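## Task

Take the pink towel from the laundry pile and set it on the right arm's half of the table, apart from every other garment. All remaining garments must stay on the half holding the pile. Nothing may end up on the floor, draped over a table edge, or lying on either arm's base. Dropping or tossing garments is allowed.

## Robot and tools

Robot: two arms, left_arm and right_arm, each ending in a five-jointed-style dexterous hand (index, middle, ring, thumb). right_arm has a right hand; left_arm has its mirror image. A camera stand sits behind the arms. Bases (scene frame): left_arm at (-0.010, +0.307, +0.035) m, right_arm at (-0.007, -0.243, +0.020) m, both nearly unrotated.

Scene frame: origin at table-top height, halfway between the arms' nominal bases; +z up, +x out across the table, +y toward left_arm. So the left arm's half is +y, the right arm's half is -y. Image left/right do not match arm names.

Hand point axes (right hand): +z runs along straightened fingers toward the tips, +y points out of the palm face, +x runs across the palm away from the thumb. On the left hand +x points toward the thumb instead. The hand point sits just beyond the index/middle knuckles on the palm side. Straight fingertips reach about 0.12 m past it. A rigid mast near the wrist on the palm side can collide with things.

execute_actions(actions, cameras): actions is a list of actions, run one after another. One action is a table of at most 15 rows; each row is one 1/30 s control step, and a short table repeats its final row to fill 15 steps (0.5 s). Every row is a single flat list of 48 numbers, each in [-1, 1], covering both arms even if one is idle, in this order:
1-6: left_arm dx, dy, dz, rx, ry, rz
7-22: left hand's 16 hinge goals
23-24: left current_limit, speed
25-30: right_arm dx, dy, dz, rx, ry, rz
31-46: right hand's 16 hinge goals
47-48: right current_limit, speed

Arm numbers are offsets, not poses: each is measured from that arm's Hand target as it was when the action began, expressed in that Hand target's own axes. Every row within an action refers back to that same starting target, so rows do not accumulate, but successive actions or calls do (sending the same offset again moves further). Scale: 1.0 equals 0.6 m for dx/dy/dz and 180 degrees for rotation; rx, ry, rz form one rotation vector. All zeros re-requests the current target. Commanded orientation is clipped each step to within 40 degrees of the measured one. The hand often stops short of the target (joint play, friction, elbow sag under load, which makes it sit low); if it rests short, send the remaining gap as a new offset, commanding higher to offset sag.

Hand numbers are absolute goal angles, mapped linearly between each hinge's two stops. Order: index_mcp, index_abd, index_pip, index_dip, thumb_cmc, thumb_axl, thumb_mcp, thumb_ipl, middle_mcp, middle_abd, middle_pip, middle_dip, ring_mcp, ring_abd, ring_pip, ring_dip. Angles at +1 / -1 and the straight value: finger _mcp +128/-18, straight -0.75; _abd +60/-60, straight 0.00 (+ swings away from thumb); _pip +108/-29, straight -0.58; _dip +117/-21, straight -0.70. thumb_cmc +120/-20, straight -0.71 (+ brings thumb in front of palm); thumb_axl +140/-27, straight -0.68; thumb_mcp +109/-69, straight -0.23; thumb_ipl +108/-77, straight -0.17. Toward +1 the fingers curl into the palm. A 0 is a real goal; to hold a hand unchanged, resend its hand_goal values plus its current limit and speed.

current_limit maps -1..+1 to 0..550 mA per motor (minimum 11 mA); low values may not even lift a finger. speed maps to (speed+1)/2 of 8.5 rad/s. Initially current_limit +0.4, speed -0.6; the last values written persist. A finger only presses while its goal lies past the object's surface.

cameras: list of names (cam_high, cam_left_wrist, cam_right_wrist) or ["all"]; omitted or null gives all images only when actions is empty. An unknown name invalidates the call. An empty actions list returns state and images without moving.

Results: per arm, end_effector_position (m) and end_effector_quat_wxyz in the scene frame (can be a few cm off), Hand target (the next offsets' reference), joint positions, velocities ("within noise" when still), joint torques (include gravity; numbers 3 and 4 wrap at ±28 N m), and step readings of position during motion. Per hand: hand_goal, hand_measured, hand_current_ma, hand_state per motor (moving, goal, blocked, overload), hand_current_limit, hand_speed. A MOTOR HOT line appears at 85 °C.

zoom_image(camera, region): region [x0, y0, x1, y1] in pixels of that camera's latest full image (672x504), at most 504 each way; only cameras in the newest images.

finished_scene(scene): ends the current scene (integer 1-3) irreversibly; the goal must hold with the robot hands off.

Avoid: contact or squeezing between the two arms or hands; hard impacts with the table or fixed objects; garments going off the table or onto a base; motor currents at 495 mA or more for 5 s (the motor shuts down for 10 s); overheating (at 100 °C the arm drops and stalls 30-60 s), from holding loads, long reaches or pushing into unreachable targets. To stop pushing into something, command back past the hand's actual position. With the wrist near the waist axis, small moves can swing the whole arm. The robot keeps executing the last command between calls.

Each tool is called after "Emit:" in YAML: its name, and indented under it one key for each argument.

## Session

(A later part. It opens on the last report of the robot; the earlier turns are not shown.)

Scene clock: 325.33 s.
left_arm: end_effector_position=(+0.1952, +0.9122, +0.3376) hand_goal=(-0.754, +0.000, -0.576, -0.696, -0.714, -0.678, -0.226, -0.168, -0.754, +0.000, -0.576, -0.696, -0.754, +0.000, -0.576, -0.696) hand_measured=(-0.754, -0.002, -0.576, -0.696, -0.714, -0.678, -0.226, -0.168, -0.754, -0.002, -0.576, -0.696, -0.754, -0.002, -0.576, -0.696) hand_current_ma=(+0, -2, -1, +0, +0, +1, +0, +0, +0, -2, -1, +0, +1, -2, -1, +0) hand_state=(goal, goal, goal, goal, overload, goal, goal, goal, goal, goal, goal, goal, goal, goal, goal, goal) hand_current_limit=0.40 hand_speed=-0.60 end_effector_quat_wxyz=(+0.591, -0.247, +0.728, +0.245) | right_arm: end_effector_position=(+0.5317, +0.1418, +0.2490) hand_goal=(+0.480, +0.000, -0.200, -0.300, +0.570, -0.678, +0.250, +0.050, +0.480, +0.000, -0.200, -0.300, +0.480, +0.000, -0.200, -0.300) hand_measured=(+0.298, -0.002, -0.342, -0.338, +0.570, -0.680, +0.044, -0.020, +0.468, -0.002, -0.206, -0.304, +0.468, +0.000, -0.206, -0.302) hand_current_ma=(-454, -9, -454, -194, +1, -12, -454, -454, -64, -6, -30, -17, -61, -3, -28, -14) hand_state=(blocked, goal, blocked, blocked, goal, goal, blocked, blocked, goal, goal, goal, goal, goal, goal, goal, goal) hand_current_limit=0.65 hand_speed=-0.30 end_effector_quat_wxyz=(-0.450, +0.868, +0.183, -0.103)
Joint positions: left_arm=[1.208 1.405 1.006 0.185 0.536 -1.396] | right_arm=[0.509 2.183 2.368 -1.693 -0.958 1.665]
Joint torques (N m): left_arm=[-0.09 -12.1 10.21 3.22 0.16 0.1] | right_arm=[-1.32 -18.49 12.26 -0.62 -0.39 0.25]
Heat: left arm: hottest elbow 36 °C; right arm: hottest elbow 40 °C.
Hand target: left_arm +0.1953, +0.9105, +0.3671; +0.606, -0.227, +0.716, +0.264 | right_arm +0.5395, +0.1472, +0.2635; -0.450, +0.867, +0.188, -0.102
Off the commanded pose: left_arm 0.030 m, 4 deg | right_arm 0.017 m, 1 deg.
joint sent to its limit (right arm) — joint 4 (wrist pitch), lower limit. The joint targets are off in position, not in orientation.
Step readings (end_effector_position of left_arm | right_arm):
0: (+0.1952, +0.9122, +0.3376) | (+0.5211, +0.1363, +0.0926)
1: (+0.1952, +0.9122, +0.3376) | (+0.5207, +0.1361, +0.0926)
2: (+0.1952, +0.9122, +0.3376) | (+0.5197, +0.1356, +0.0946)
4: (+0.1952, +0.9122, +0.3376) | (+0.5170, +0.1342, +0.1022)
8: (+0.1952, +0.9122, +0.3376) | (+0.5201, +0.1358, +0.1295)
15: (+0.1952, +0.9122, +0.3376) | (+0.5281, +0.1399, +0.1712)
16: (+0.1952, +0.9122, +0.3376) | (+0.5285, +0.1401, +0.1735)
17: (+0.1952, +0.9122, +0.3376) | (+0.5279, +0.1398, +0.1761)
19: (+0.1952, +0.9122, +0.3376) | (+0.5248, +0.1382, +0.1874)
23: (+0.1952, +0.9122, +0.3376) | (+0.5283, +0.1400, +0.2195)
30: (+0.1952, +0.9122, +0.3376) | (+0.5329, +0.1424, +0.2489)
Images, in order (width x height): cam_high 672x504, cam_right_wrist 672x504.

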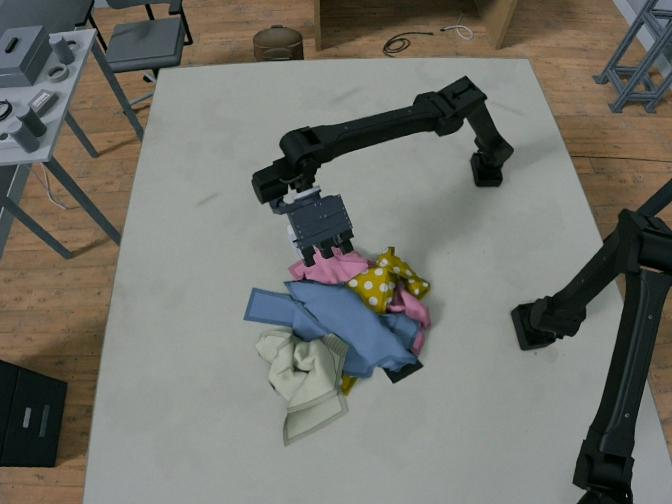

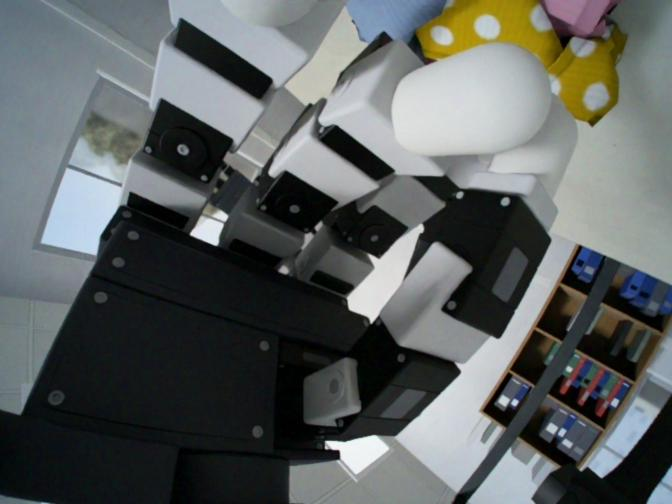

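Emit:
execute_actions:
  actions:
    - [[0,0,0,0,0,0,-0.754,0,-0.576,-0.696,-0.714,-0.678,-0.226,-0.168,-0.754,0,-0.576,-0.696,-0.754,0,-0.576,-0.696,0.4,-0.6,-0.012,0.094,0.072,0,0,0,0.0,0,-0.576,-0.69,0.571,-0.678,-0.226,-0.168,0.0,0,-0.576,-0.69,0.0,0,-0.576,-0.69,0.5,-0.3]]
    - [[0,0,0,0,0,0,-0.754,0,-0.576,-0.696,-0.714,-0.678,-0.226,-0.168,-0.754,0,-0.576,-0.696,-0.754,0,-0.576,-0.696,0.4,-0.6,0,0.097,0.0675,0,0,0,0.0,0,-0.576,-0.69,0.571,-0.678,-0.226,-0.168,0.0,0,-0.576,-0.69,0.0,0,-0.576,-0.69,0.5,-0.3]]
    - [[0,0,0,0,0,0,-0.754,0,-0.576,-0.696,-0.714,-0.678,-0.226,-0.168,-0.754,0,-0.576,-0.696,-0.754,0,-0.576,-0.696,0.4,-0.6,0,0.082,0.057,0,0,0,0.0,0,-0.576,-0.69,0.571,-0.678,-0.226,-0.168,0.0,0,-0.576,-0.69,0.0,0,-0.576,-0.69,0.5,-0.3]]
  cameras: ["cam_high","cam_right_wrist"]

Emit:
zoom_image:
  camera: "cam_high"
  region: [220, 230, 450, 420]

Scene clock: 341.47 s.
left_arm: end_effector_position=(+0.1952, +0.9122, +0.3376) hand_goal=(-0.754, +0.000, -0.576, -0.696, -0.714, -0.678, -0.226, -0.168, -0.754, +0.000, -0.576, -0.696, -0.754, +0.000, -0.576, -0.696) hand_measured=(-0.754, -0.002, -0.576, -0.696, -0.714, -0.678, -0.226, -0.168, -0.754, -0.002, -0.576, -0.696, -0.754, -0.002, -0.576, -0.696) hand_current_ma=(+0, -2, -1, +0, +0, +1, +0, +0, +0, -2, -1, +0, +1, -2, -1, +0) hand_state=(goal, goal, goal, goal, overload, goal, goal, goal, goal, goal, goal, goal, goal, goal, goal, goal) hand_current_limit=0.40 hand_speed=-0.60 end_effector_quat_wxyz=(+0.591, -0.247, +0.728, +0.245) | right_arm: end_effector_position=(+0.5292, +0.1486, +0.0908) hand_goal=(+0.000, +0.000, -0.576, -0.690, +0.570, -0.678, -0.226, -0.168, +0.000, +0.000, -0.576, -0.690, +0.000, +0.000, -0.576, -0.690) hand_measured=(+0.004, -0.002, -0.574, -0.688, +0.570, -0.680, -0.220, -0.166, +0.008, -0.004, -0.574, -0.688, -0.008, +0.000, -0.580, -0.692) hand_current_ma=(+16, -9, +13, +11, +2, -12, +41, +18, +42, -20, +12, +11, -42, -3, -22, -7) hand_state=(goal, goal, goal, goal, goal, goal, goal, goal, goal, goal, goal, goal, goal, goal, goal, goal) hand_current_limit=0.50 hand_speed=-0.30 end_effector_quat_wxyz=(-0.454, +0.864, +0.199, -0.090)
Joint positions: left_arm=[1.208 1.405 1.006 0.185 0.536 -1.396] | right_arm=[0.52 2.175 1.939 -1.242 -0.959 1.654]
Joint torques (N m): left_arm=[-0.03 -12.1 10.18 3.21 0.16 0.1] | right_arm=[-1.08 -17.08 6.78 0.81 -0.47 0.04]
Heat: left arm: hottest elbow 37 °C; right arm: hottest elbow 41 °C.
Hand target: left_arm +0.1953, +0.9105, +0.3671; +0.606, -0.227, +0.716, +0.264 | right_arm +0.5305, +0.1459, +0.0617; -0.450, +0.867, +0.188, -0.102
Off the commanded pose: left_arm 0.030 m, 4 deg | right_arm 0.029 m, 2 deg.
Step readings (end_effector_position of left_arm | right_arm):
0: (+0.1952, +0.9122, +0.3376) | (+0.5317, +0.1418, +0.2490)
1: (+0.1952, +0.9122, +0.3376) | (+0.5317, +0.1418, +0.2490)
2: (+0.1952, +0.9122, +0.3376) | (+0.5327, +0.1412, +0.2484)
4: (+0.1952, +0.9122, +0.3376) | (+0.5341, +0.1408, +0.2402)
8: (+0.1952, +0.9122, +0.3376) | (+0.5283, +0.1389, +0.2067)
15: (+0.1952, +0.9122, +0.3376) | (+0.5248, +0.1449, +0.1880)
16: (+0.1952, +0.9122, +0.3376) | (+0.5249, +0.1461, +0.1873)
17: (+0.1952, +0.9122, +0.3376) | (+0.5262, +0.1468, +0.1847)
19: (+0.1952, +0.9122, +0.3376) | (+0.5265, +0.1469, +0.1720)
23: (+0.1952, +0.9122, +0.3376) | (+0.5206, +0.1426, +0.1378)
30: (+0.1952, +0.9122, +0.3376) | (+0.5246, +0.1447, +0.1245)
31: (+0.1952, +0.9122, +0.3376) | (+0.5247, +0.1448, +0.1239)
32: (+0.1952, +0.9122, +0.3376) | (+0.5258, +0.1454, +0.1225)
34: (+0.1952, +0.9122, +0.3376) | (+0.5268, +0.1470, +0.1126)
38: (+0.1952, +0.9122, +0.3376) | (+0.5245, +0.1458, +0.0932)
45: (+0.1952, +0.9122, +0.3376) | (+0.5288, +0.1484, +0.0908)
Images, in order (width x height): cam_high 672x504, cam_right_wrist 672x504.

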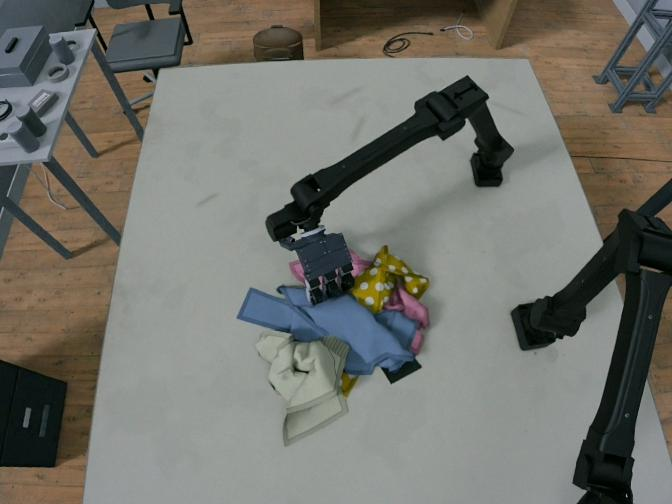

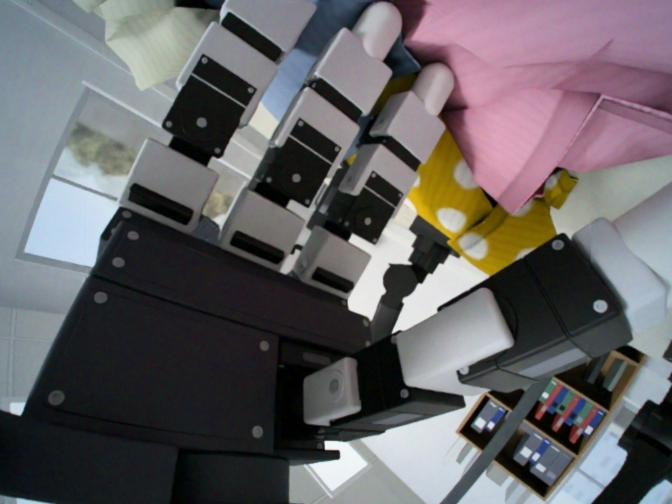

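Scaled by 2.191 from the camera's 672x504 image, which has a finer 960x720 frame.

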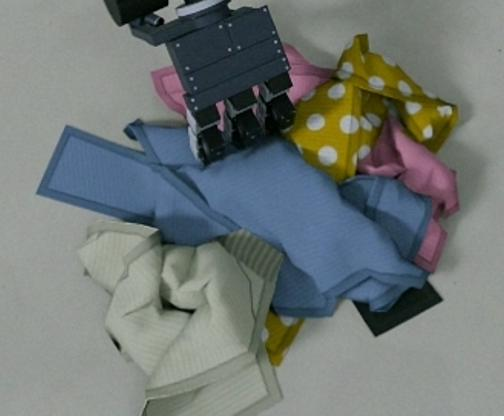

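Emit:
execute_actions:
  actions:
    - [[0,0,0,0,0,0,-0.754,0,-0.576,-0.696,-0.714,-0.678,-0.226,-0.168,-0.754,0,-0.576,-0.696,-0.754,0,-0.576,-0.696,0.4,-0.6,-0.008,0.024,-0.0055,0,0,0,0.3,0,-0.4,-0.5,0.571,-0.678,0.0,-0.1,0.3,0,-0.4,-0.5,0.3,0,-0.4,-0.5,0.5,-0.3]]
    - [[0,0,0,0,0,0,-0.754,0,-0.576,-0.696,-0.714,-0.678,-0.226,-0.168,-0.754,0,-0.576,-0.696,-0.754,0,-0.576,-0.696,0.4,-0.6,0,0,0,0,0,0,0.48,0,-0.2,-0.3,0.571,-0.678,0.25,0.05,0.48,0,-0.2,-0.3,0.48,0,-0.2,-0.3,0.65,-0.3]]
  cameras: ["cam_high","cam_right_wrist"]

Emit:
zoom_image:
  camera: "cam_high"
  region: [220, 230, 450, 420]

Scene clock: 351.53 s.
left_arm: end_effector_position=(+0.1952, +0.9122, +0.3376) hand_goal=(-0.754, +0.000, -0.576, -0.696, -0.714, -0.678, -0.226, -0.168, -0.754, +0.000, -0.576, -0.696, -0.754, +0.000, -0.576, -0.696) hand_measured=(-0.754, -0.002, -0.576, -0.696, -0.714, -0.678, -0.226, -0.168, -0.754, -0.002, -0.576, -0.696, -0.754, -0.002, -0.576, -0.696) hand_current_ma=(+0, -2, -1, +0, +0, +1, +0, +0, +0, -2, -1, +0, +1, -2, -1, +0) hand_state=(goal, goal, goal, goal, overload, goal, goal, goal, goal, goal, goal, goal, goal, goal, goal, goal) hand_current_limit=0.40 hand_speed=-0.60 end_effector_quat_wxyz=(+0.591, -0.247, +0.728, +0.245) | right_arm: end_effector_position=(+0.5224, +0.1439, +0.0727) hand_goal=(+0.480, +0.000, -0.200, -0.300, +0.570, -0.678, +0.250, +0.050, +0.480, +0.000, -0.200, -0.300, +0.480, +0.000, -0.200, -0.300) hand_measured=(+0.298, -0.002, -0.344, -0.340, +0.570, -0.680, +0.046, -0.018, +0.468, -0.002, -0.206, -0.304, +0.468, +0.004, -0.206, -0.304) hand_current_ma=(-454, -5, -454, -199, +2, -13, -454, -454, -64, -11, -31, -17, -59, +13, -28, -15) hand_state=(blocked, goal, blocked, blocked, goal, goal, blocked, blocked, goal, goal, goal, goal, goal, goal, goal, goal) hand_current_limit=0.65 hand_speed=-0.30 end_effector_quat_wxyz=(-0.452, +0.865, +0.196, -0.101)
Joint positions: left_arm=[1.208 1.405 1.006 0.185 0.536 -1.396] | right_arm=[0.518 2.184 1.905 -1.23 -0.961 1.644]
Joint torques (N m): left_arm=[-0.15 -12.1 10.21 3.22 0.17 0.1] | right_arm=[-2.26 -17.73 7.06 0.53 -0.34 -0.12]
Heat: left arm: hottest elbow 37 °C; right arm: hottest elbow 40 °C.
Hand target: left_arm +0.1953, +0.9105, +0.3671; +0.606, -0.227, +0.716, +0.264 | right_arm +0.5307, +0.1339, +0.0519; -0.450, +0.867, +0.188, -0.102
Off the commanded pose: left_arm 0.030 m, 4 deg | right_arm 0.025 m, 1 deg.
Step readings (end_effector_position of left_arm | right_arm):
0: (+0.1952, +0.9122, +0.3376) | (+0.5292, +0.1486, +0.0908)
1: (+0.1952, +0.9122, +0.3376) | (+0.5290, +0.1488, +0.0910)
2: (+0.1952, +0.9122, +0.3376) | (+0.5286, +0.1500, +0.0911)
4: (+0.1952, +0.9122, +0.3376) | (+0.5275, +0.1500, +0.0885)
8: (+0.1952, +0.9122, +0.3376) | (+0.5245, +0.1417, +0.0782)
15: (+0.1952, +0.9122, +0.3376) | (+0.5251, +0.1409, +0.0756)
16: (+0.1952, +0.9122, +0.3376) | (+0.5245, +0.1417, +0.0756)
17: (+0.1952, +0.9122, +0.3376) | (+0.5239, +0.1425, +0.0756)
19: (+0.1952, +0.9122, +0.3376) | (+0.5222, +0.1449, +0.0756)
23: (+0.1952, +0.9122, +0.3376) | (+0.5226, +0.1440, +0.0737)
30: (+0.1952, +0.9122, +0.3376) | (+0.5230, +0.1431, +0.0727)
Images, in order (width x height): cam_high 672x504, cam_right_wrist 672x504.

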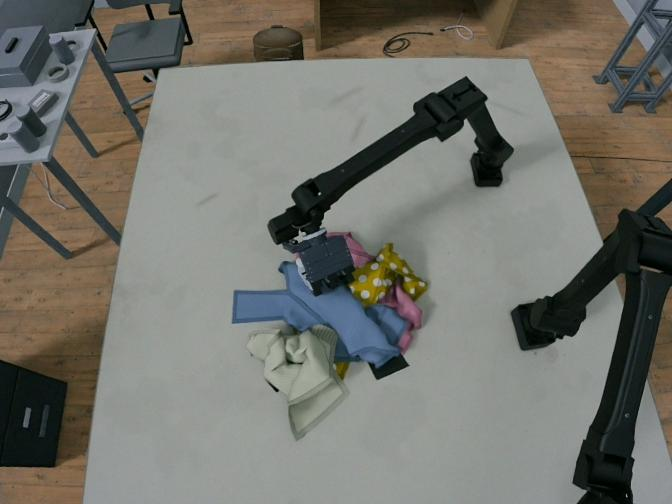

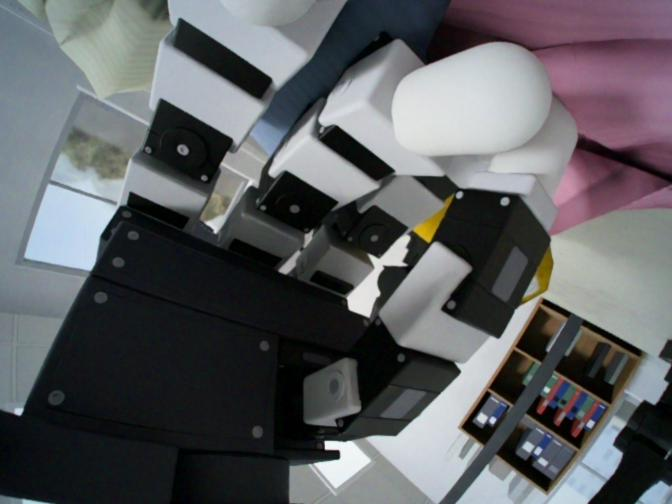

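Scaled by 2.191 from the camera's 672x504 image, which has a finer 960x720 frame.

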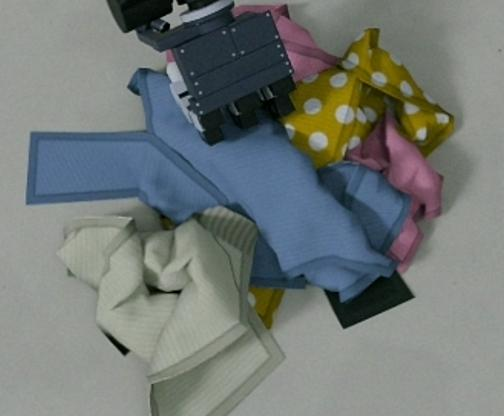

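Emit:
execute_actions:
  actions:
    - [[0,0,0,0,0,0,-0.754,0,-0.576,-0.696,-0.714,-0.678,-0.226,-0.168,-0.754,0,-0.576,-0.696,-0.754,0,-0.576,-0.696,0.4,-0.6,0,-0.09,-0.063,0,0,0,0.1,0,-0.576,-0.69,0.571,-0.678,-0.226,-0.168,0.1,0,-0.576,-0.69,0.1,0,-0.576,-0.69,0.5,-0.3]]
    - [[0,0,0,0,0,0,-0.754,0,-0.576,-0.696,-0.714,-0.678,-0.226,-0.168,-0.754,0,-0.576,-0.696,-0.754,0,-0.576,-0.696,0.4,-0.6,0,-0.09,-0.063,0.083,0,0,0.0,0,-0.576,-0.69,0.571,-0.678,-0.226,-0.168,0.0,0,-0.576,-0.69,0.0,0,-0.576,-0.69,0.5,-0.3]]
  cameras: ["cam_high","cam_right_wrist"]

Emit:
zoom_image:
  camera: "cam_high"
  region: [220, 220, 450, 410]

Scene clock: 397.77 s.
left_arm: end_effector_position=(+0.1952, +0.9122, +0.3376) hand_goal=(-0.754, +0.000, -0.576, -0.696, -0.714, -0.678, -0.226, -0.168, -0.754, +0.000, -0.576, -0.696, -0.754, +0.000, -0.576, -0.696) hand_measured=(-0.754, -0.002, -0.576, -0.696, -0.714, -0.678, -0.226, -0.168, -0.754, -0.002, -0.576, -0.696, -0.754, -0.002, -0.576, -0.696) hand_current_ma=(+0, -2, -1, +0, +0, +1, +0, +0, +0, -2, -1, +0, +1, -2, -1, +0) hand_state=(goal, goal, goal, goal, overload, goal, goal, goal, goal, goal, goal, goal, goal, goal, goal, goal) hand_current_limit=0.40 hand_speed=-0.60 end_effector_quat_wxyz=(+0.591, -0.247, +0.728, +0.245) | right_arm: end_effector_position=(+0.5147, +0.1265, +0.1575) hand_goal=(+0.000, +0.000, -0.576, -0.690, +0.570, -0.678, -0.226, -0.168, +0.000, +0.000, -0.576, -0.690, +0.000, +0.000, -0.576, -0.690) hand_measured=(+0.004, -0.002, -0.576, -0.690, +0.570, -0.680, -0.220, -0.166, +0.008, +0.000, -0.572, -0.688, +0.008, +0.004, -0.572, -0.688) hand_current_ma=(+22, -7, -3, +3, +2, -12, +32, +18, +37, +2, +18, +14, +42, +17, +18, +12) hand_state=(goal, goal, goal, goal, goal, goal, goal, goal, goal, goal, goal, goal, goal, goal, goal, goal) hand_current_limit=0.50 hand_speed=-0.30 end_effector_quat_wxyz=(-0.547, +0.810, +0.151, -0.151)
Joint positions: left_arm=[1.208 1.405 1.006 0.185 0.536 -1.396] | right_arm=[0.441 2.17 2.028 -1.543 -1.203 1.533]
Joint torques (N m): left_arm=[-0.09 -12.16 10.19 3.18 0.16 0.1] | right_arm=[-1.85 -19.72 12.27 -0.92 -1.27 -0.16]
Heat: left arm: hottest elbow 37 °C; right arm: hottest elbow 38 °C.
Hand target: left_arm +0.1953, +0.9105, +0.3671; +0.606, -0.227, +0.716, +0.264 | right_arm +0.5315, +0.1344, +0.1837; -0.559, +0.801, +0.173, -0.125
Off the commanded pose: left_arm 0.030 m, 4 deg | right_arm 0.032 m, 4 deg.
Step readings (end_effector_position of left_arm | right_arm):
0: (+0.1952, +0.9122, +0.3376) | (+0.5224, +0.1439, +0.0727)
1: (+0.1952, +0.9122, +0.3376) | (+0.5224, +0.1439, +0.0727)
2: (+0.1952, +0.9122, +0.3376) | (+0.5225, +0.1426, +0.0726)
4: (+0.1952, +0.9122, +0.3376) | (+0.5179, +0.1376, +0.0730)
8: (+0.1952, +0.9122, +0.3376) | (+0.5158, +0.1277, +0.0794)
15: (+0.1952, +0.9122, +0.3376) | (+0.5156, +0.1254, +0.0858)
16: (+0.1952, +0.9122, +0.3376) | (+0.5148, +0.1253, +0.0860)
17: (+0.1952, +0.9122, +0.3376) | (+0.5130, +0.1277, +0.0889)
19: (+0.1952, +0.9122, +0.3376) | (+0.5061, +0.1360, +0.1009)
23: (+0.1952, +0.9122, +0.3376) | (+0.5004, +0.1372, +0.1268)
30: (+0.1952, +0.9122, +0.3376) | (+0.5126, +0.1298, +0.1523)
Images, in order (width x height): cam_high 672x504, cam_right_wrist 672x504.

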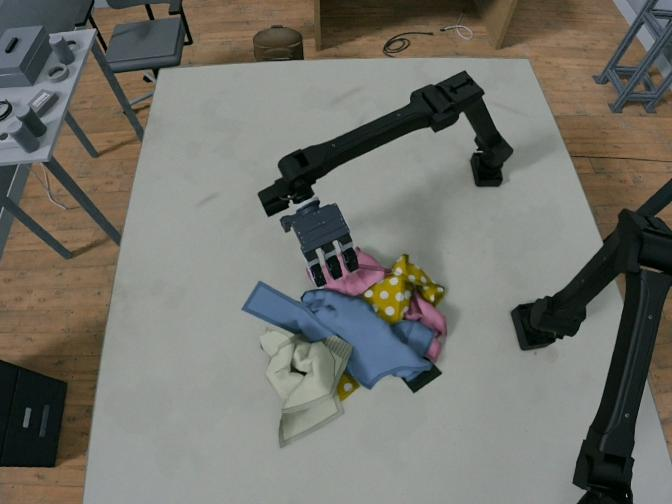

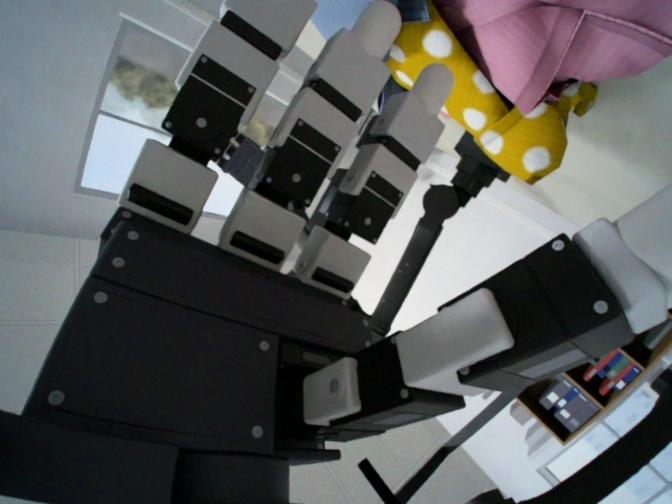

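Scaled by 2.191 from the camera's 672x504 image, which has a finer 960x720 frame.

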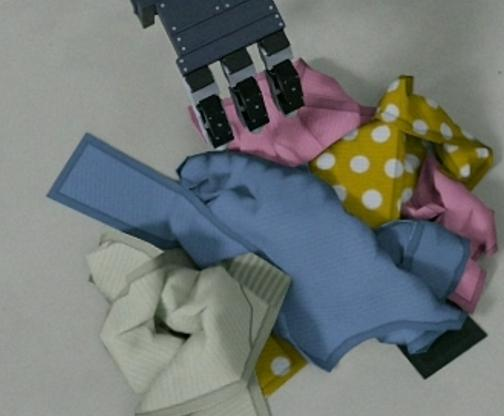

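Emit:
execute_actions:
  actions:
    - [[0,0,0,0,0,0,-0.754,0,-0.576,-0.696,-0.714,-0.678,-0.226,-0.168,-0.754,0,-0.576,-0.696,-0.754,0,-0.576,-0.696,0.4,-0.6,-0.058,0.11,0.137,0,0,0,0.15,0,-0.576,-0.69,0.571,-0.678,-0.226,-0.168,0.15,0,-0.576,-0.69,0.15,0,-0.576,-0.69,0.5,-0.3]]
  cameras: ["cam_high","cam_right_wrist"]

Emit:
zoom_image:
  camera: "cam_high"
  region: [220, 220, 450, 410]

Scene clock: 411.30 s.
left_arm: end_effector_position=(+0.1952, +0.9122, +0.3376) hand_goal=(-0.754, +0.000, -0.576, -0.696, -0.714, -0.678, -0.226, -0.168, -0.754, +0.000, -0.576, -0.696, -0.754, +0.000, -0.576, -0.696) hand_measured=(-0.754, -0.002, -0.576, -0.696, -0.714, -0.678, -0.226, -0.168, -0.754, -0.002, -0.576, -0.696, -0.754, -0.002, -0.576, -0.696) hand_current_ma=(+0, -2, -1, +0, +0, +1, +0, +0, +0, -2, -1, +0, +1, -2, -1, +0) hand_state=(goal, goal, goal, goal, overload, goal, goal, goal, goal, goal, goal, goal, goal, goal, goal, goal) hand_current_limit=0.40 hand_speed=-0.60 end_effector_quat_wxyz=(+0.591, -0.247, +0.728, +0.245) | right_arm: end_effector_position=(+0.4783, +0.1640, +0.0809) hand_goal=(+0.150, +0.000, -0.576, -0.690, +0.570, -0.678, -0.226, -0.168, +0.150, +0.000, -0.576, -0.690, +0.150, +0.000, -0.576, -0.690) hand_measured=(+0.152, -0.004, -0.574, -0.690, +0.572, -0.680, -0.222, -0.166, +0.156, +0.004, -0.572, -0.688, +0.154, +0.002, -0.574, -0.688) hand_current_ma=(+7, -19, +6, +3, +7, -12, +25, +17, +33, +13, +15, +13, +23, +6, +11, +10) hand_state=(goal, goal, goal, goal, goal, goal, goal, goal, goal, goal, goal, goal, goal, goal, goal, goal) hand_current_limit=0.50 hand_speed=-0.30 end_effector_quat_wxyz=(-0.554, +0.802, +0.174, -0.137)
Joint positions: left_arm=[1.208 1.405 1.006 0.185 0.536 -1.396] | right_arm=[0.517 2.127 1.747 -1.112 -1.214 1.683]
Joint torques (N m): left_arm=[-0.21 -12.22 10.19 3.21 0.17 0.1] | right_arm=[-0.62 -20.78 6.93 0.64 -0.95 0.23]
Heat: left arm: hottest elbow 37 °C; right arm: hottest elbow 40 °C.
Hand target: left_arm +0.1953, +0.9105, +0.3671; +0.606, -0.227, +0.716, +0.264 | right_arm +0.4765, +0.1692, +0.0937; -0.559, +0.801, +0.173, -0.125
Off the commanded pose: left_arm 0.030 m, 4 deg | right_arm 0.014 m, 1 deg.
Step readings (end_effector_position of left_arm | right_arm):
0: (+0.1952, +0.9122, +0.3376) | (+0.5149, +0.1265, +0.1575)
1: (+0.1952, +0.9122, +0.3376) | (+0.5148, +0.1267, +0.1577)
2: (+0.1952, +0.9122, +0.3376) | (+0.5155, +0.1278, +0.1573)
4: (+0.1952, +0.9122, +0.3376) | (+0.5168, +0.1322, +0.1459)
8: (+0.1952, +0.9122, +0.3376) | (+0.4954, +0.1382, +0.1067)
15: (+0.1952, +0.9122, +0.3376) | (+0.4756, +0.1629, +0.0758)
Images, in order (width x height): cam_high 672x504, cam_right_wrist 672x504.

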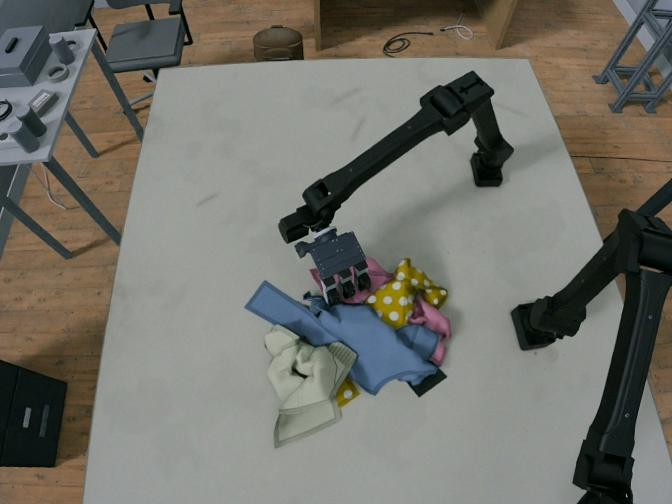

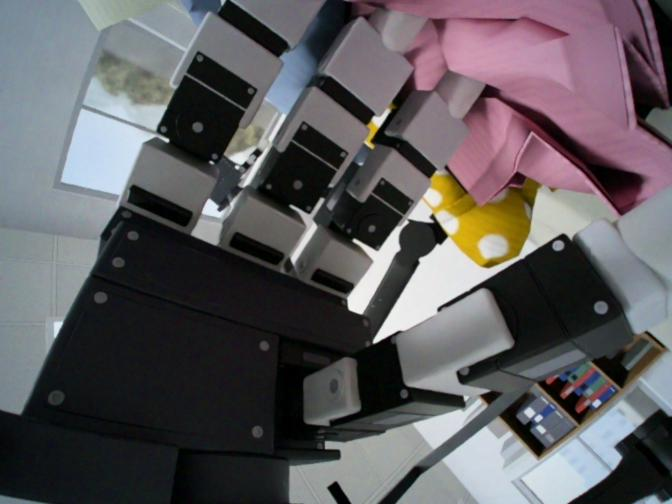

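Scaled by 2.191 from the camera's 672x504 image, which has a finer 960x720 frame.

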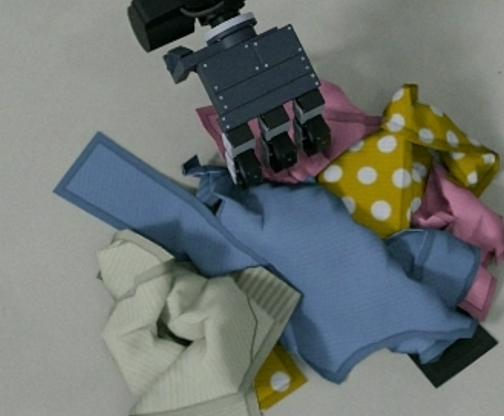

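Emit:
execute_actions:
  actions:
    - [[0,0,0,0,0,0,-0.754,0,-0.576,-0.696,-0.714,-0.678,-0.226,-0.168,-0.754,0,-0.576,-0.696,-0.754,0,-0.576,-0.696,0.4,-0.6,0,0.047,0.017,0,0,0,0.3,0,-0.4,-0.5,0.571,-0.678,-0.226,-0.168,0.3,0,-0.4,-0.5,-0.5,0,-0.57,-0.69,0.5,-0.3]]
    - [[0,0,0,0,0,0,-0.754,0,-0.576,-0.696,-0.714,-0.678,-0.226,-0.168,-0.754,0,-0.576,-0.696,-0.754,0,-0.576,-0.696,0.4,-0.6,0,0.0235,0.0085,0,0,0,0.36,0,-0.3,-0.4,0.571,-0.678,0.1,0,0.36,0,-0.3,-0.4,-0.5,0,-0.57,-0.69,0.6,-0.3]]
    - [[0,0,0,0,0,0,-0.754,0,-0.576,-0.696,-0.714,-0.678,-0.226,-0.168,-0.754,0,-0.576,-0.696,-0.754,0,-0.576,-0.696,0.4,-0.6,0,0,0,0,0,0,0.48,0,-0.2,-0.3,0.571,-0.678,0.25,0.05,0.48,0,-0.2,-0.3,-0.5,0,-0.57,-0.69,0.65,-0.3]]
  cameras: ["cam_high","cam_right_wrist"]

Emit:
zoom_image:
  camera: "cam_high"
  region: [220, 220, 450, 410]

Scene clock: 419.67 s.
left_arm: end_effector_position=(+0.1952, +0.9122, +0.3376) hand_goal=(-0.754, +0.000, -0.576, -0.696, -0.714, -0.678, -0.226, -0.168, -0.754, +0.000, -0.576, -0.696, -0.754, +0.000, -0.576, -0.696) hand_measured=(-0.754, -0.002, -0.576, -0.696, -0.714, -0.678, -0.226, -0.168, -0.754, -0.002, -0.576, -0.696, -0.754, -0.002, -0.576, -0.696) hand_current_ma=(+0, -2, -1, +0, +0, +1, +0, +0, +0, -2, -1, +0, +1, -2, -1, +0) hand_state=(goal, goal, goal, goal, overload, goal, goal, goal, goal, goal, goal, goal, goal, goal, goal, goal) hand_current_limit=0.40 hand_speed=-0.60 end_effector_quat_wxyz=(+0.591, -0.247, +0.728, +0.245) | right_arm: end_effector_position=(+0.4764, +0.1673, +0.0586) hand_goal=(+0.480, +0.000, -0.200, -0.300, +0.570, -0.678, +0.250, +0.050, +0.480, +0.000, -0.200, -0.300, -0.500, +0.000, -0.570, -0.690) hand_measured=(+0.314, +0.000, -0.316, -0.350, +0.566, -0.680, -0.042, +0.002, +0.472, +0.002, -0.206, -0.304, -0.472, +0.002, -0.560, -0.686) hand_current_ma=(-454, -3, -454, -255, -19, -12, -454, -324, -43, +12, -27, -17, +147, +8, +50, +22) hand_state=(blocked, goal, blocked, blocked, goal, goal, blocked, blocked, goal, goal, goal, goal, blocked, goal, goal, goal) hand_current_limit=0.65 hand_speed=-0.30 end_effector_quat_wxyz=(-0.559, +0.801, +0.172, -0.126)
Joint positions: left_arm=[1.208 1.405 1.006 0.185 0.536 -1.396] | right_arm=[0.521 2.127 1.681 -0.972 -1.215 1.743]
Joint torques (N m): left_arm=[-0.03 -12.16 10.18 3.18 0.17 0.1] | right_arm=[-0.67 -18.02 6.61 0.85 -0.68 0.12]
Heat: left arm: hottest elbow 37 °C; right arm: hottest elbow 39 °C.
Hand target: left_arm +0.1953, +0.9105, +0.3671; +0.606, -0.227, +0.716, +0.264 | right_arm +0.4763, +0.1689, +0.0488; -0.559, +0.801, +0.173, -0.125
Off the commanded pose: left_arm 0.030 m, 4 deg | right_arm 0.010 m, 0 deg.
Step readings (end_effector_position of left_arm | right_arm):
0: (+0.1952, +0.9122, +0.3376) | (+0.4783, +0.1640, +0.0809)
1: (+0.1952, +0.9122, +0.3376) | (+0.4781, +0.1640, +0.0809)
2: (+0.1952, +0.9122, +0.3376) | (+0.4778, +0.1652, +0.0800)
4: (+0.1952, +0.9122, +0.3376) | (+0.4780, +0.1664, +0.0756)
8: (+0.1952, +0.9122, +0.3376) | (+0.4763, +0.1667, +0.0665)
15: (+0.1952, +0.9122, +0.3376) | (+0.4765, +0.1683, +0.0648)
16: (+0.1952, +0.9122, +0.3376) | (+0.4767, +0.1684, +0.0648)
17: (+0.1952, +0.9122, +0.3376) | (+0.4761, +0.1692, +0.0643)
19: (+0.1952, +0.9122, +0.3376) | (+0.4766, +0.1684, +0.0621)
23: (+0.1952, +0.9122, +0.3376) | (+0.4757, +0.1669, +0.0585)
30: (+0.1952, +0.9122, +0.3376) | (+0.4762, +0.1672, +0.0586)
31: (+0.1952, +0.9122, +0.3376) | (+0.4762, +0.1672, +0.0586)
32: (+0.1952, +0.9122, +0.3376) | (+0.4764, +0.1673, +0.0586)
34: (+0.1952, +0.9122, +0.3376) | (+0.4764, +0.1673, +0.0586)
38: (+0.1952, +0.9122, +0.3376) | (+0.4764, +0.1673, +0.0586)
45: (+0.1952, +0.9122, +0.3376) | (+0.4764, +0.1673, +0.0586)
Images, in order (width x height): cam_high 672x504, cam_right_wrist 672x504.

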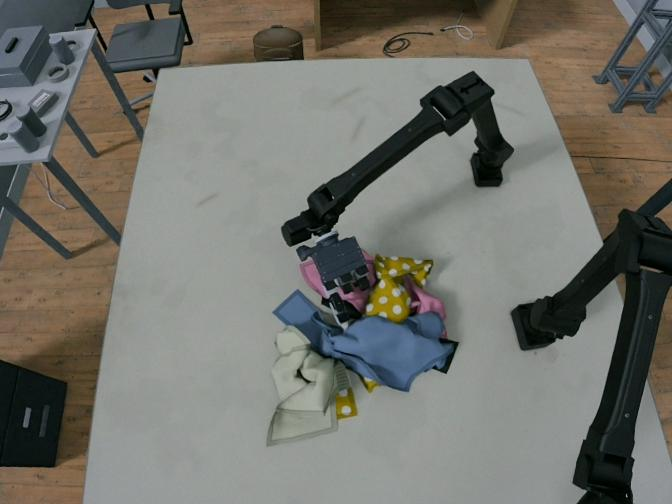

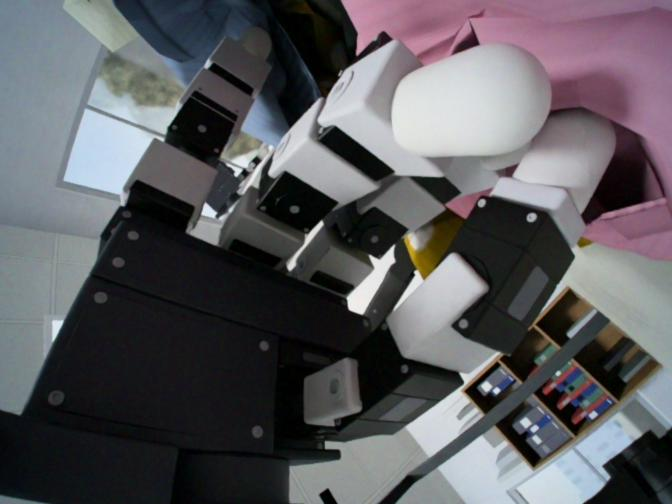

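Scaled by 2.191 from the camera's 672x504 image, which has a finer 960x720 frame.

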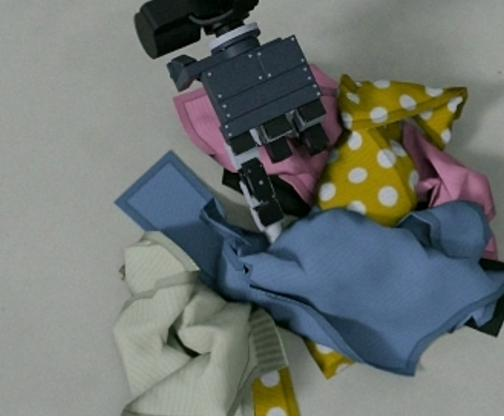

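Emit:
execute_actions:
  actions:
    - [[0,0,0,0,0,0,-0.754,0,-0.576,-0.696,-0.714,-0.678,-0.226,-0.168,-0.754,0,-0.576,-0.696,-0.754,0,-0.576,-0.696,0.4,-0.6,0,-0.1,-0.036,0,0,0,0.48,0,-0.2,-0.3,0.571,-0.678,0.25,0.05,0.48,0,-0.2,-0.3,-0.5,0,-0.57,-0.69,0.65,-0.3]]
    - [[0,0,0,0,0,0,-0.754,0,-0.576,-0.696,-0.714,-0.678,-0.226,-0.168,-0.754,0,-0.576,-0.696,-0.754,0,-0.576,-0.696,0.4,-0.6,0,-0.11,-0.04,0,0,0,0.48,0,-0.2,-0.3,0.571,-0.678,0.25,0.05,0.48,0,-0.2,-0.3,-0.5,0,-0.57,-0.69,0.65,-0.3]]
  cameras: ["cam_high","cam_right_wrist"]

Emit:
zoom_image:
  camera: "cam_high"
  region: [220, 220, 450, 410]

Scene clock: 426.13 s.
left_arm: end_effector_position=(+0.1952, +0.9122, +0.3376) hand_goal=(-0.754, +0.000, -0.576, -0.696, -0.714, -0.678, -0.226, -0.168, -0.754, +0.000, -0.576, -0.696, -0.754, +0.000, -0.576, -0.696) hand_measured=(-0.754, -0.002, -0.576, -0.696, -0.714, -0.678, -0.226, -0.168, -0.754, -0.002, -0.576, -0.696, -0.754, -0.002, -0.576, -0.696) hand_current_ma=(+0, -2, -1, +0, +0, +1, +0, +0, +0, -2, -1, +0, +1, -2, -1, +0) hand_state=(goal, goal, goal, goal, overload, goal, goal, goal, goal, goal, goal, goal, goal, goal, goal, goal) hand_current_limit=0.40 hand_speed=-0.60 end_effector_quat_wxyz=(+0.591, -0.247, +0.728, +0.245) | right_arm: end_effector_position=(+0.4625, +0.1621, +0.1583) hand_goal=(+0.480, +0.000, -0.200, -0.300, +0.570, -0.678, +0.250, +0.050, +0.480, +0.000, -0.200, -0.300, -0.500, +0.000, -0.570, -0.690) hand_measured=(+0.314, +0.006, -0.314, -0.340, +0.566, -0.680, -0.040, +0.016, +0.472, +0.002, -0.206, -0.304, -0.484, +0.002, -0.564, -0.688) hand_current_ma=(-454, +23, -454, -202, -24, -13, -454, -230, -43, +12, -26, -16, +89, +10, +28, +14) hand_state=(blocked, goal, blocked, blocked, goal, goal, blocked, blocked, goal, goal, goal, goal, goal, goal, goal, goal) hand_current_limit=0.65 hand_speed=-0.30 end_effector_quat_wxyz=(-0.554, +0.804, +0.160, -0.143)
Joint positions: left_arm=[1.208 1.405 1.006 0.185 0.536 -1.396] | right_arm=[0.524 2.02 1.778 -1.213 -1.215 1.751]
Joint torques (N m): left_arm=[-0.03 -12.1 10.19 3.19 0.16 0.09] | right_arm=[-0.73 -18.49 12.07 -0.62 -0.69 0.08]
Heat: left arm: hottest elbow 37 °C; right arm: hottest elbow 38 °C.
Hand target: left_arm +0.1953, +0.9105, +0.3671; +0.606, -0.227, +0.716, +0.264 | right_arm +0.4770, +0.1697, +0.1827; -0.559, +0.801, +0.173, -0.125
Off the commanded pose: left_arm 0.030 m, 4 deg | right_arm 0.029 m, 3 deg.
Step readings (end_effector_position of left_arm | right_arm):
0: (+0.1952, +0.9122, +0.3376) | (+0.4764, +0.1673, +0.0586)
1: (+0.1952, +0.9122, +0.3376) | (+0.4764, +0.1673, +0.0586)
2: (+0.1952, +0.9122, +0.3376) | (+0.4764, +0.1673, +0.0586)
4: (+0.1952, +0.9122, +0.3376) | (+0.4728, +0.1654, +0.0597)
8: (+0.1952, +0.9122, +0.3376) | (+0.4664, +0.1620, +0.0683)
15: (+0.1952, +0.9122, +0.3376) | (+0.4628, +0.1601, +0.0794)
16: (+0.1952, +0.9122, +0.3376) | (+0.4623, +0.1598, +0.0794)
17: (+0.1952, +0.9122, +0.3376) | (+0.4610, +0.1591, +0.0801)
19: (+0.1952, +0.9122, +0.3376) | (+0.4566, +0.1568, +0.0859)
23: (+0.1952, +0.9122, +0.3376) | (+0.4545, +0.1568, +0.1116)
30: (+0.1952, +0.9122, +0.3376) | (+0.4639, +0.1618, +0.1554)
Images, in order (width x height): cam_high 672x504, cam_right_wrist 672x504.

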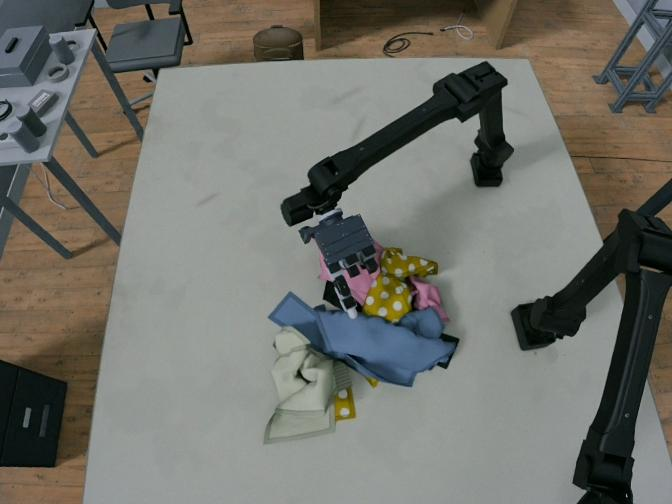

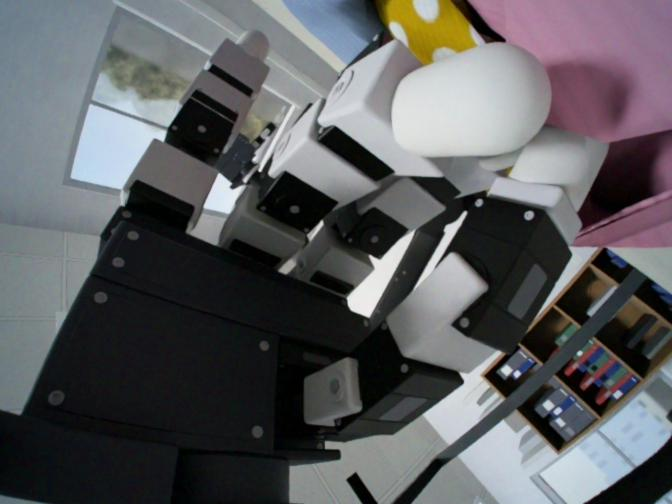

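Scaled by 2.191 from the camera's 672x504 image, which has a finer 960x720 frame.

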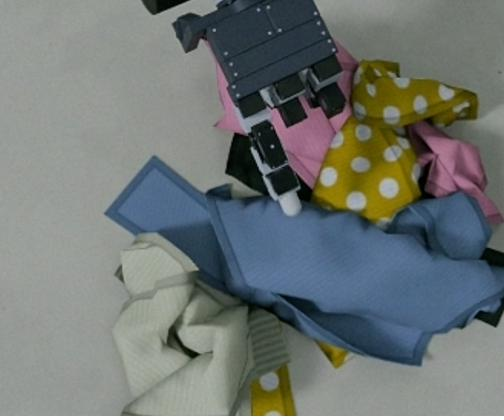

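Emit:
execute_actions:
  actions:
    - [[0,0,0,0,0,0,-0.754,0,-0.576,-0.696,-0.714,-0.678,-0.226,-0.168,-0.754,0,-0.576,-0.696,-0.754,0,-0.576,-0.696,0.4,-0.6,0,-0.11,-0.04,0,0,0,0.48,0,-0.2,-0.3,0.571,-0.678,0.25,0.05,0.48,0,-0.2,-0.3,-0.5,0,-0.57,-0.69,0.65,-0.3]]
    - [[0,0,0,0,0,0,-0.754,0,-0.576,-0.696,-0.714,-0.678,-0.226,-0.168,-0.754,0,-0.576,-0.696,-0.754,0,-0.576,-0.696,0.4,-0.6,0,-0.11,-0.04,0,0,0,0.48,0,-0.2,-0.3,0.571,-0.678,0.25,0.05,0.48,0,-0.2,-0.3,-0.5,0,-0.57,-0.69,0.65,-0.3]]
  cameras: ["cam_high","cam_right_wrist"]

Emit:
zoom_image:
  camera: "cam_high"
  region: [220, 200, 470, 410]

Scene clock: 434.33 s.
left_arm: end_effector_position=(+0.1952, +0.9122, +0.3376) hand_goal=(-0.754, +0.000, -0.576, -0.696, -0.714, -0.678, -0.226, -0.168, -0.754, +0.000, -0.576, -0.696, -0.754, +0.000, -0.576, -0.696) hand_measured=(-0.754, -0.002, -0.576, -0.696, -0.714, -0.678, -0.226, -0.168, -0.754, -0.002, -0.576, -0.696, -0.754, -0.002, -0.576, -0.696) hand_current_ma=(+0, -2, -1, +0, +0, +1, +0, +0, +0, -2, -1, +0, +1, -2, -1, +0) hand_state=(goal, goal, goal, goal, overload, goal, goal, goal, goal, goal, goal, goal, goal, goal, goal, goal) hand_current_limit=0.40 hand_speed=-0.60 end_effector_quat_wxyz=(+0.591, -0.247, +0.728, +0.245) | right_arm: end_effector_position=(+0.4666, +0.1647, +0.3033) hand_goal=(+0.480, +0.000, -0.200, -0.300, +0.570, -0.678, +0.250, +0.050, +0.480, +0.000, -0.200, -0.300, -0.500, +0.000, -0.570, -0.690) hand_measured=(+0.314, +0.006, -0.314, -0.340, +0.564, -0.680, -0.038, +0.016, +0.472, +0.002, -0.206, -0.304, -0.484, +0.002, -0.564, -0.688) hand_current_ma=(-454, +23, -454, -202, -27, -13, -454, -230, -43, +12, -26, -16, +89, +10, +28, +14) hand_state=(blocked, goal, blocked, blocked, goal, goal, blocked, blocked, goal, goal, goal, goal, goal, goal, goal, goal) hand_current_limit=0.65 hand_speed=-0.30 end_effector_quat_wxyz=(-0.554, +0.805, +0.156, -0.142)
Joint positions: left_arm=[1.208 1.405 1.006 0.185 0.536 -1.396] | right_arm=[0.524 2.003 2.132 -1.564 -1.215 1.776]
Joint torques (N m): left_arm=[-0.21 -12.22 10.19 3.21 0.16 0.1] | right_arm=[-0.62 -17.38 12.9 -0.53 -0.68 -0.03]
Heat: left arm: hottest elbow 37 °C; right arm: hottest elbow 39 °C.
Hand target: left_arm +0.1953, +0.9105, +0.3671; +0.606, -0.227, +0.716, +0.264 | right_arm +0.4778, +0.1703, +0.3232; -0.559, +0.801, +0.173, -0.125
Off the commanded pose: left_arm 0.030 m, 4 deg | right_arm 0.024 m, 3 deg.
Step readings (end_effector_position of left_arm | right_arm):
0: (+0.1952, +0.9122, +0.3376) | (+0.4625, +0.1621, +0.1583)
1: (+0.1952, +0.9122, +0.3376) | (+0.4622, +0.1620, +0.1584)
2: (+0.1952, +0.9122, +0.3376) | (+0.4613, +0.1615, +0.1596)
4: (+0.1952, +0.9122, +0.3376) | (+0.4590, +0.1603, +0.1657)
8: (+0.1952, +0.9122, +0.3376) | (+0.4622, +0.1621, +0.1880)
15: (+0.1952, +0.9122, +0.3376) | (+0.4661, +0.1642, +0.2180)
16: (+0.1952, +0.9122, +0.3376) | (+0.4660, +0.1641, +0.2197)
17: (+0.1952, +0.9122, +0.3376) | (+0.4652, +0.1638, +0.2228)
19: (+0.1952, +0.9122, +0.3376) | (+0.4637, +0.1630, +0.2318)
23: (+0.1952, +0.9122, +0.3376) | (+0.4678, +0.1653, +0.2610)
30: (+0.1952, +0.9122, +0.3376) | (+0.4695, +0.1662, +0.2950)
Images, in order (width x height): cam_high 672x504, cam_right_wrist 672x504.

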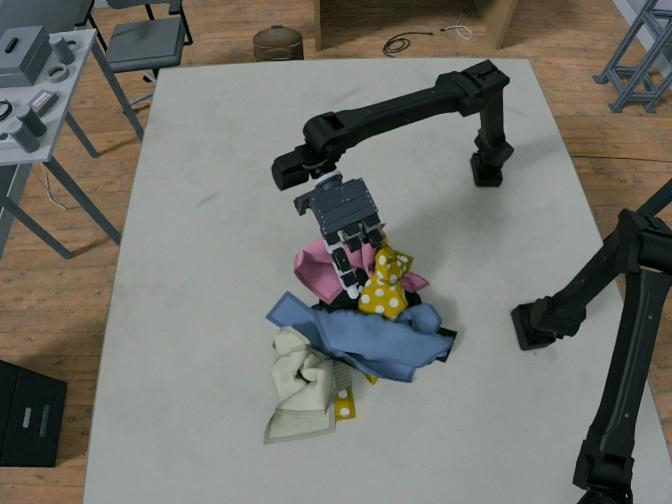

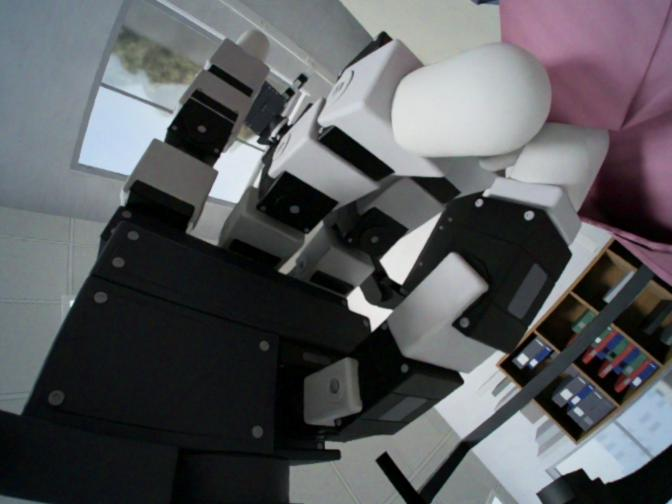

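Scaled by 2.016 from the camera's 672x504 image, which has a finer 960x720 frame.

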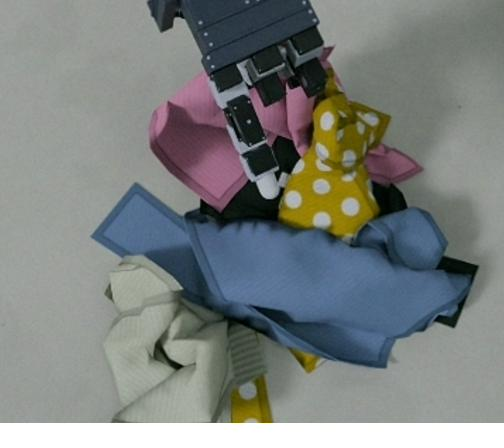

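Emit:
execute_actions:
  actions:
    - [[0,0,0,0,0,0,-0.754,0,-0.576,-0.696,-0.714,-0.678,-0.226,-0.168,-0.754,0,-0.576,-0.696,-0.754,0,-0.576,-0.696,0.4,-0.6,0,-0.11,-0.04,0,0,0,0.48,0,-0.2,-0.3,0.571,-0.678,0.25,0.05,0.48,0,-0.2,-0.3,-0.5,0,-0.57,-0.69,0.65,-0.3]]
    - [[0,0,0,0,0,0,-0.754,0,-0.576,-0.696,-0.714,-0.678,-0.226,-0.168,-0.754,0,-0.576,-0.696,-0.754,0,-0.576,-0.696,0.4,-0.6,0,-0.11,-0.04,0,0,0,0.48,0,-0.2,-0.3,0.571,-0.678,0.25,0.05,0.48,0,-0.2,-0.3,-0.5,0,-0.57,-0.69,0.65,-0.3]]
  cameras: ["cam_high","cam_right_wrist"]

Emit:
zoom_image:
  camera: "cam_high"
  region: [220, 200, 470, 410]

Scene clock: 442.50 s.
left_arm: end_effector_position=(+0.1952, +0.9122, +0.3376) hand_goal=(-0.754, +0.000, -0.576, -0.696, -0.714, -0.678, -0.226, -0.168, -0.754, +0.000, -0.576, -0.696, -0.754, +0.000, -0.576, -0.696) hand_measured=(-0.754, -0.002, -0.576, -0.696, -0.714, -0.678, -0.226, -0.168, -0.754, -0.002, -0.576, -0.696, -0.754, -0.002, -0.576, -0.696) hand_current_ma=(+0, -2, -1, +0, +0, +1, +0, +0, +0, -2, -1, +0, +1, -2, -1, +0) hand_state=(goal, goal, goal, goal, overload, goal, goal, goal, goal, goal, goal, goal, goal, goal, goal, goal) hand_current_limit=0.40 hand_speed=-0.60 end_effector_quat_wxyz=(+0.591, -0.247, +0.728, +0.245) | right_arm: end_effector_position=(+0.4767, +0.1734, +0.4473) hand_goal=(+0.480, +0.000, -0.200, -0.300, +0.570, -0.678, +0.250, +0.050, +0.480, +0.000, -0.200, -0.300, -0.500, +0.000, -0.570, -0.690) hand_measured=(+0.314, +0.004, -0.314, -0.340, +0.564, -0.680, -0.038, +0.016, +0.472, +0.002, -0.206, -0.304, -0.484, +0.002, -0.564, -0.688) hand_current_ma=(-454, +20, -454, -202, -27, -13, -454, -229, -43, +10, -26, -16, +89, +10, +28, +14) hand_state=(blocked, goal, blocked, blocked, goal, goal, blocked, blocked, goal, goal, goal, goal, goal, goal, goal, goal) hand_current_limit=0.65 hand_speed=-0.30 end_effector_quat_wxyz=(-0.578, +0.797, +0.148, -0.088)
Joint positions: left_arm=[1.208 1.405 1.006 0.185 0.536 -1.396] | right_arm=[0.523 2.081 2.641 -1.693 -1.215 2.003]
Joint torques (N m): left_arm=[-0.09 -12.28 10.22 3.22 0.16 0.1] | right_arm=[-1.32 -17.85 11.41 -0.12 -1.08 0.23]
Heat: left arm: hottest elbow 37 °C; right arm: hottest elbow 39 °C.
Hand target: left_arm +0.1953, +0.9105, +0.3671; +0.606, -0.227, +0.716, +0.264 | right_arm +0.4786, +0.1709, +0.4636; -0.559, +0.801, +0.173, -0.125
Off the commanded pose: left_arm 0.030 m, 4 deg | right_arm 0.017 m, 6 deg.
joint sent to its limit (right arm) — joint 4 (wrist pitch), lower limit. The joint targets are off in position and orientation.
Step readings (end_effector_position of left_arm | right_arm):
0: (+0.1952, +0.9122, +0.3376) | (+0.4666, +0.1647, +0.3033)
1: (+0.1952, +0.9122, +0.3376) | (+0.4666, +0.1647, +0.3033)
2: (+0.1952, +0.9122, +0.3376) | (+0.4666, +0.1645, +0.3051)
4: (+0.1952, +0.9122, +0.3376) | (+0.4671, +0.1651, +0.3156)
8: (+0.1952, +0.9122, +0.3376) | (+0.4693, +0.1665, +0.3508)
15: (+0.1952, +0.9122, +0.3376) | (+0.4687, +0.1664, +0.3921)
16: (+0.1952, +0.9122, +0.3376) | (+0.4689, +0.1666, +0.3935)
17: (+0.1952, +0.9122, +0.3376) | (+0.4691, +0.1669, +0.3954)
19: (+0.1952, +0.9122, +0.3376) | (+0.4724, +0.1692, +0.4033)
23: (+0.1952, +0.9122, +0.3376) | (+0.4758, +0.1709, +0.4261)
30: (+0.1952, +0.9122, +0.3376) | (+0.4714, +0.1699, +0.4598)
Images, in order (width x height): cam_high 672x504, cam_right_wrist 672x504.

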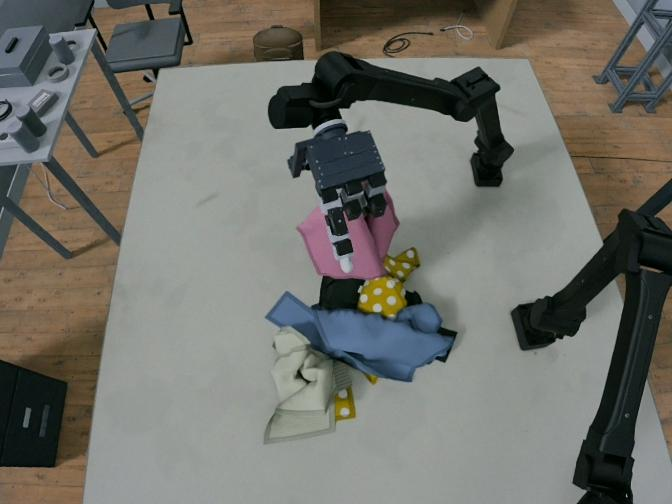

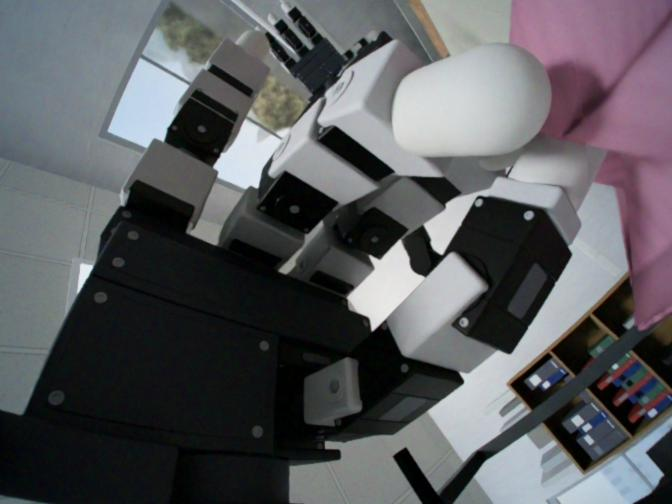

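Scaled by 2.016 from the camera's 672x504 image, which has a finer 960x720 frame.

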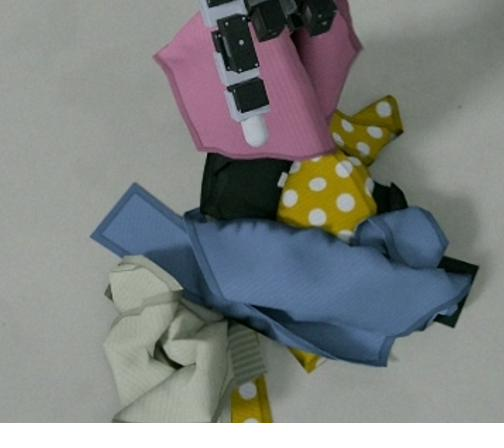

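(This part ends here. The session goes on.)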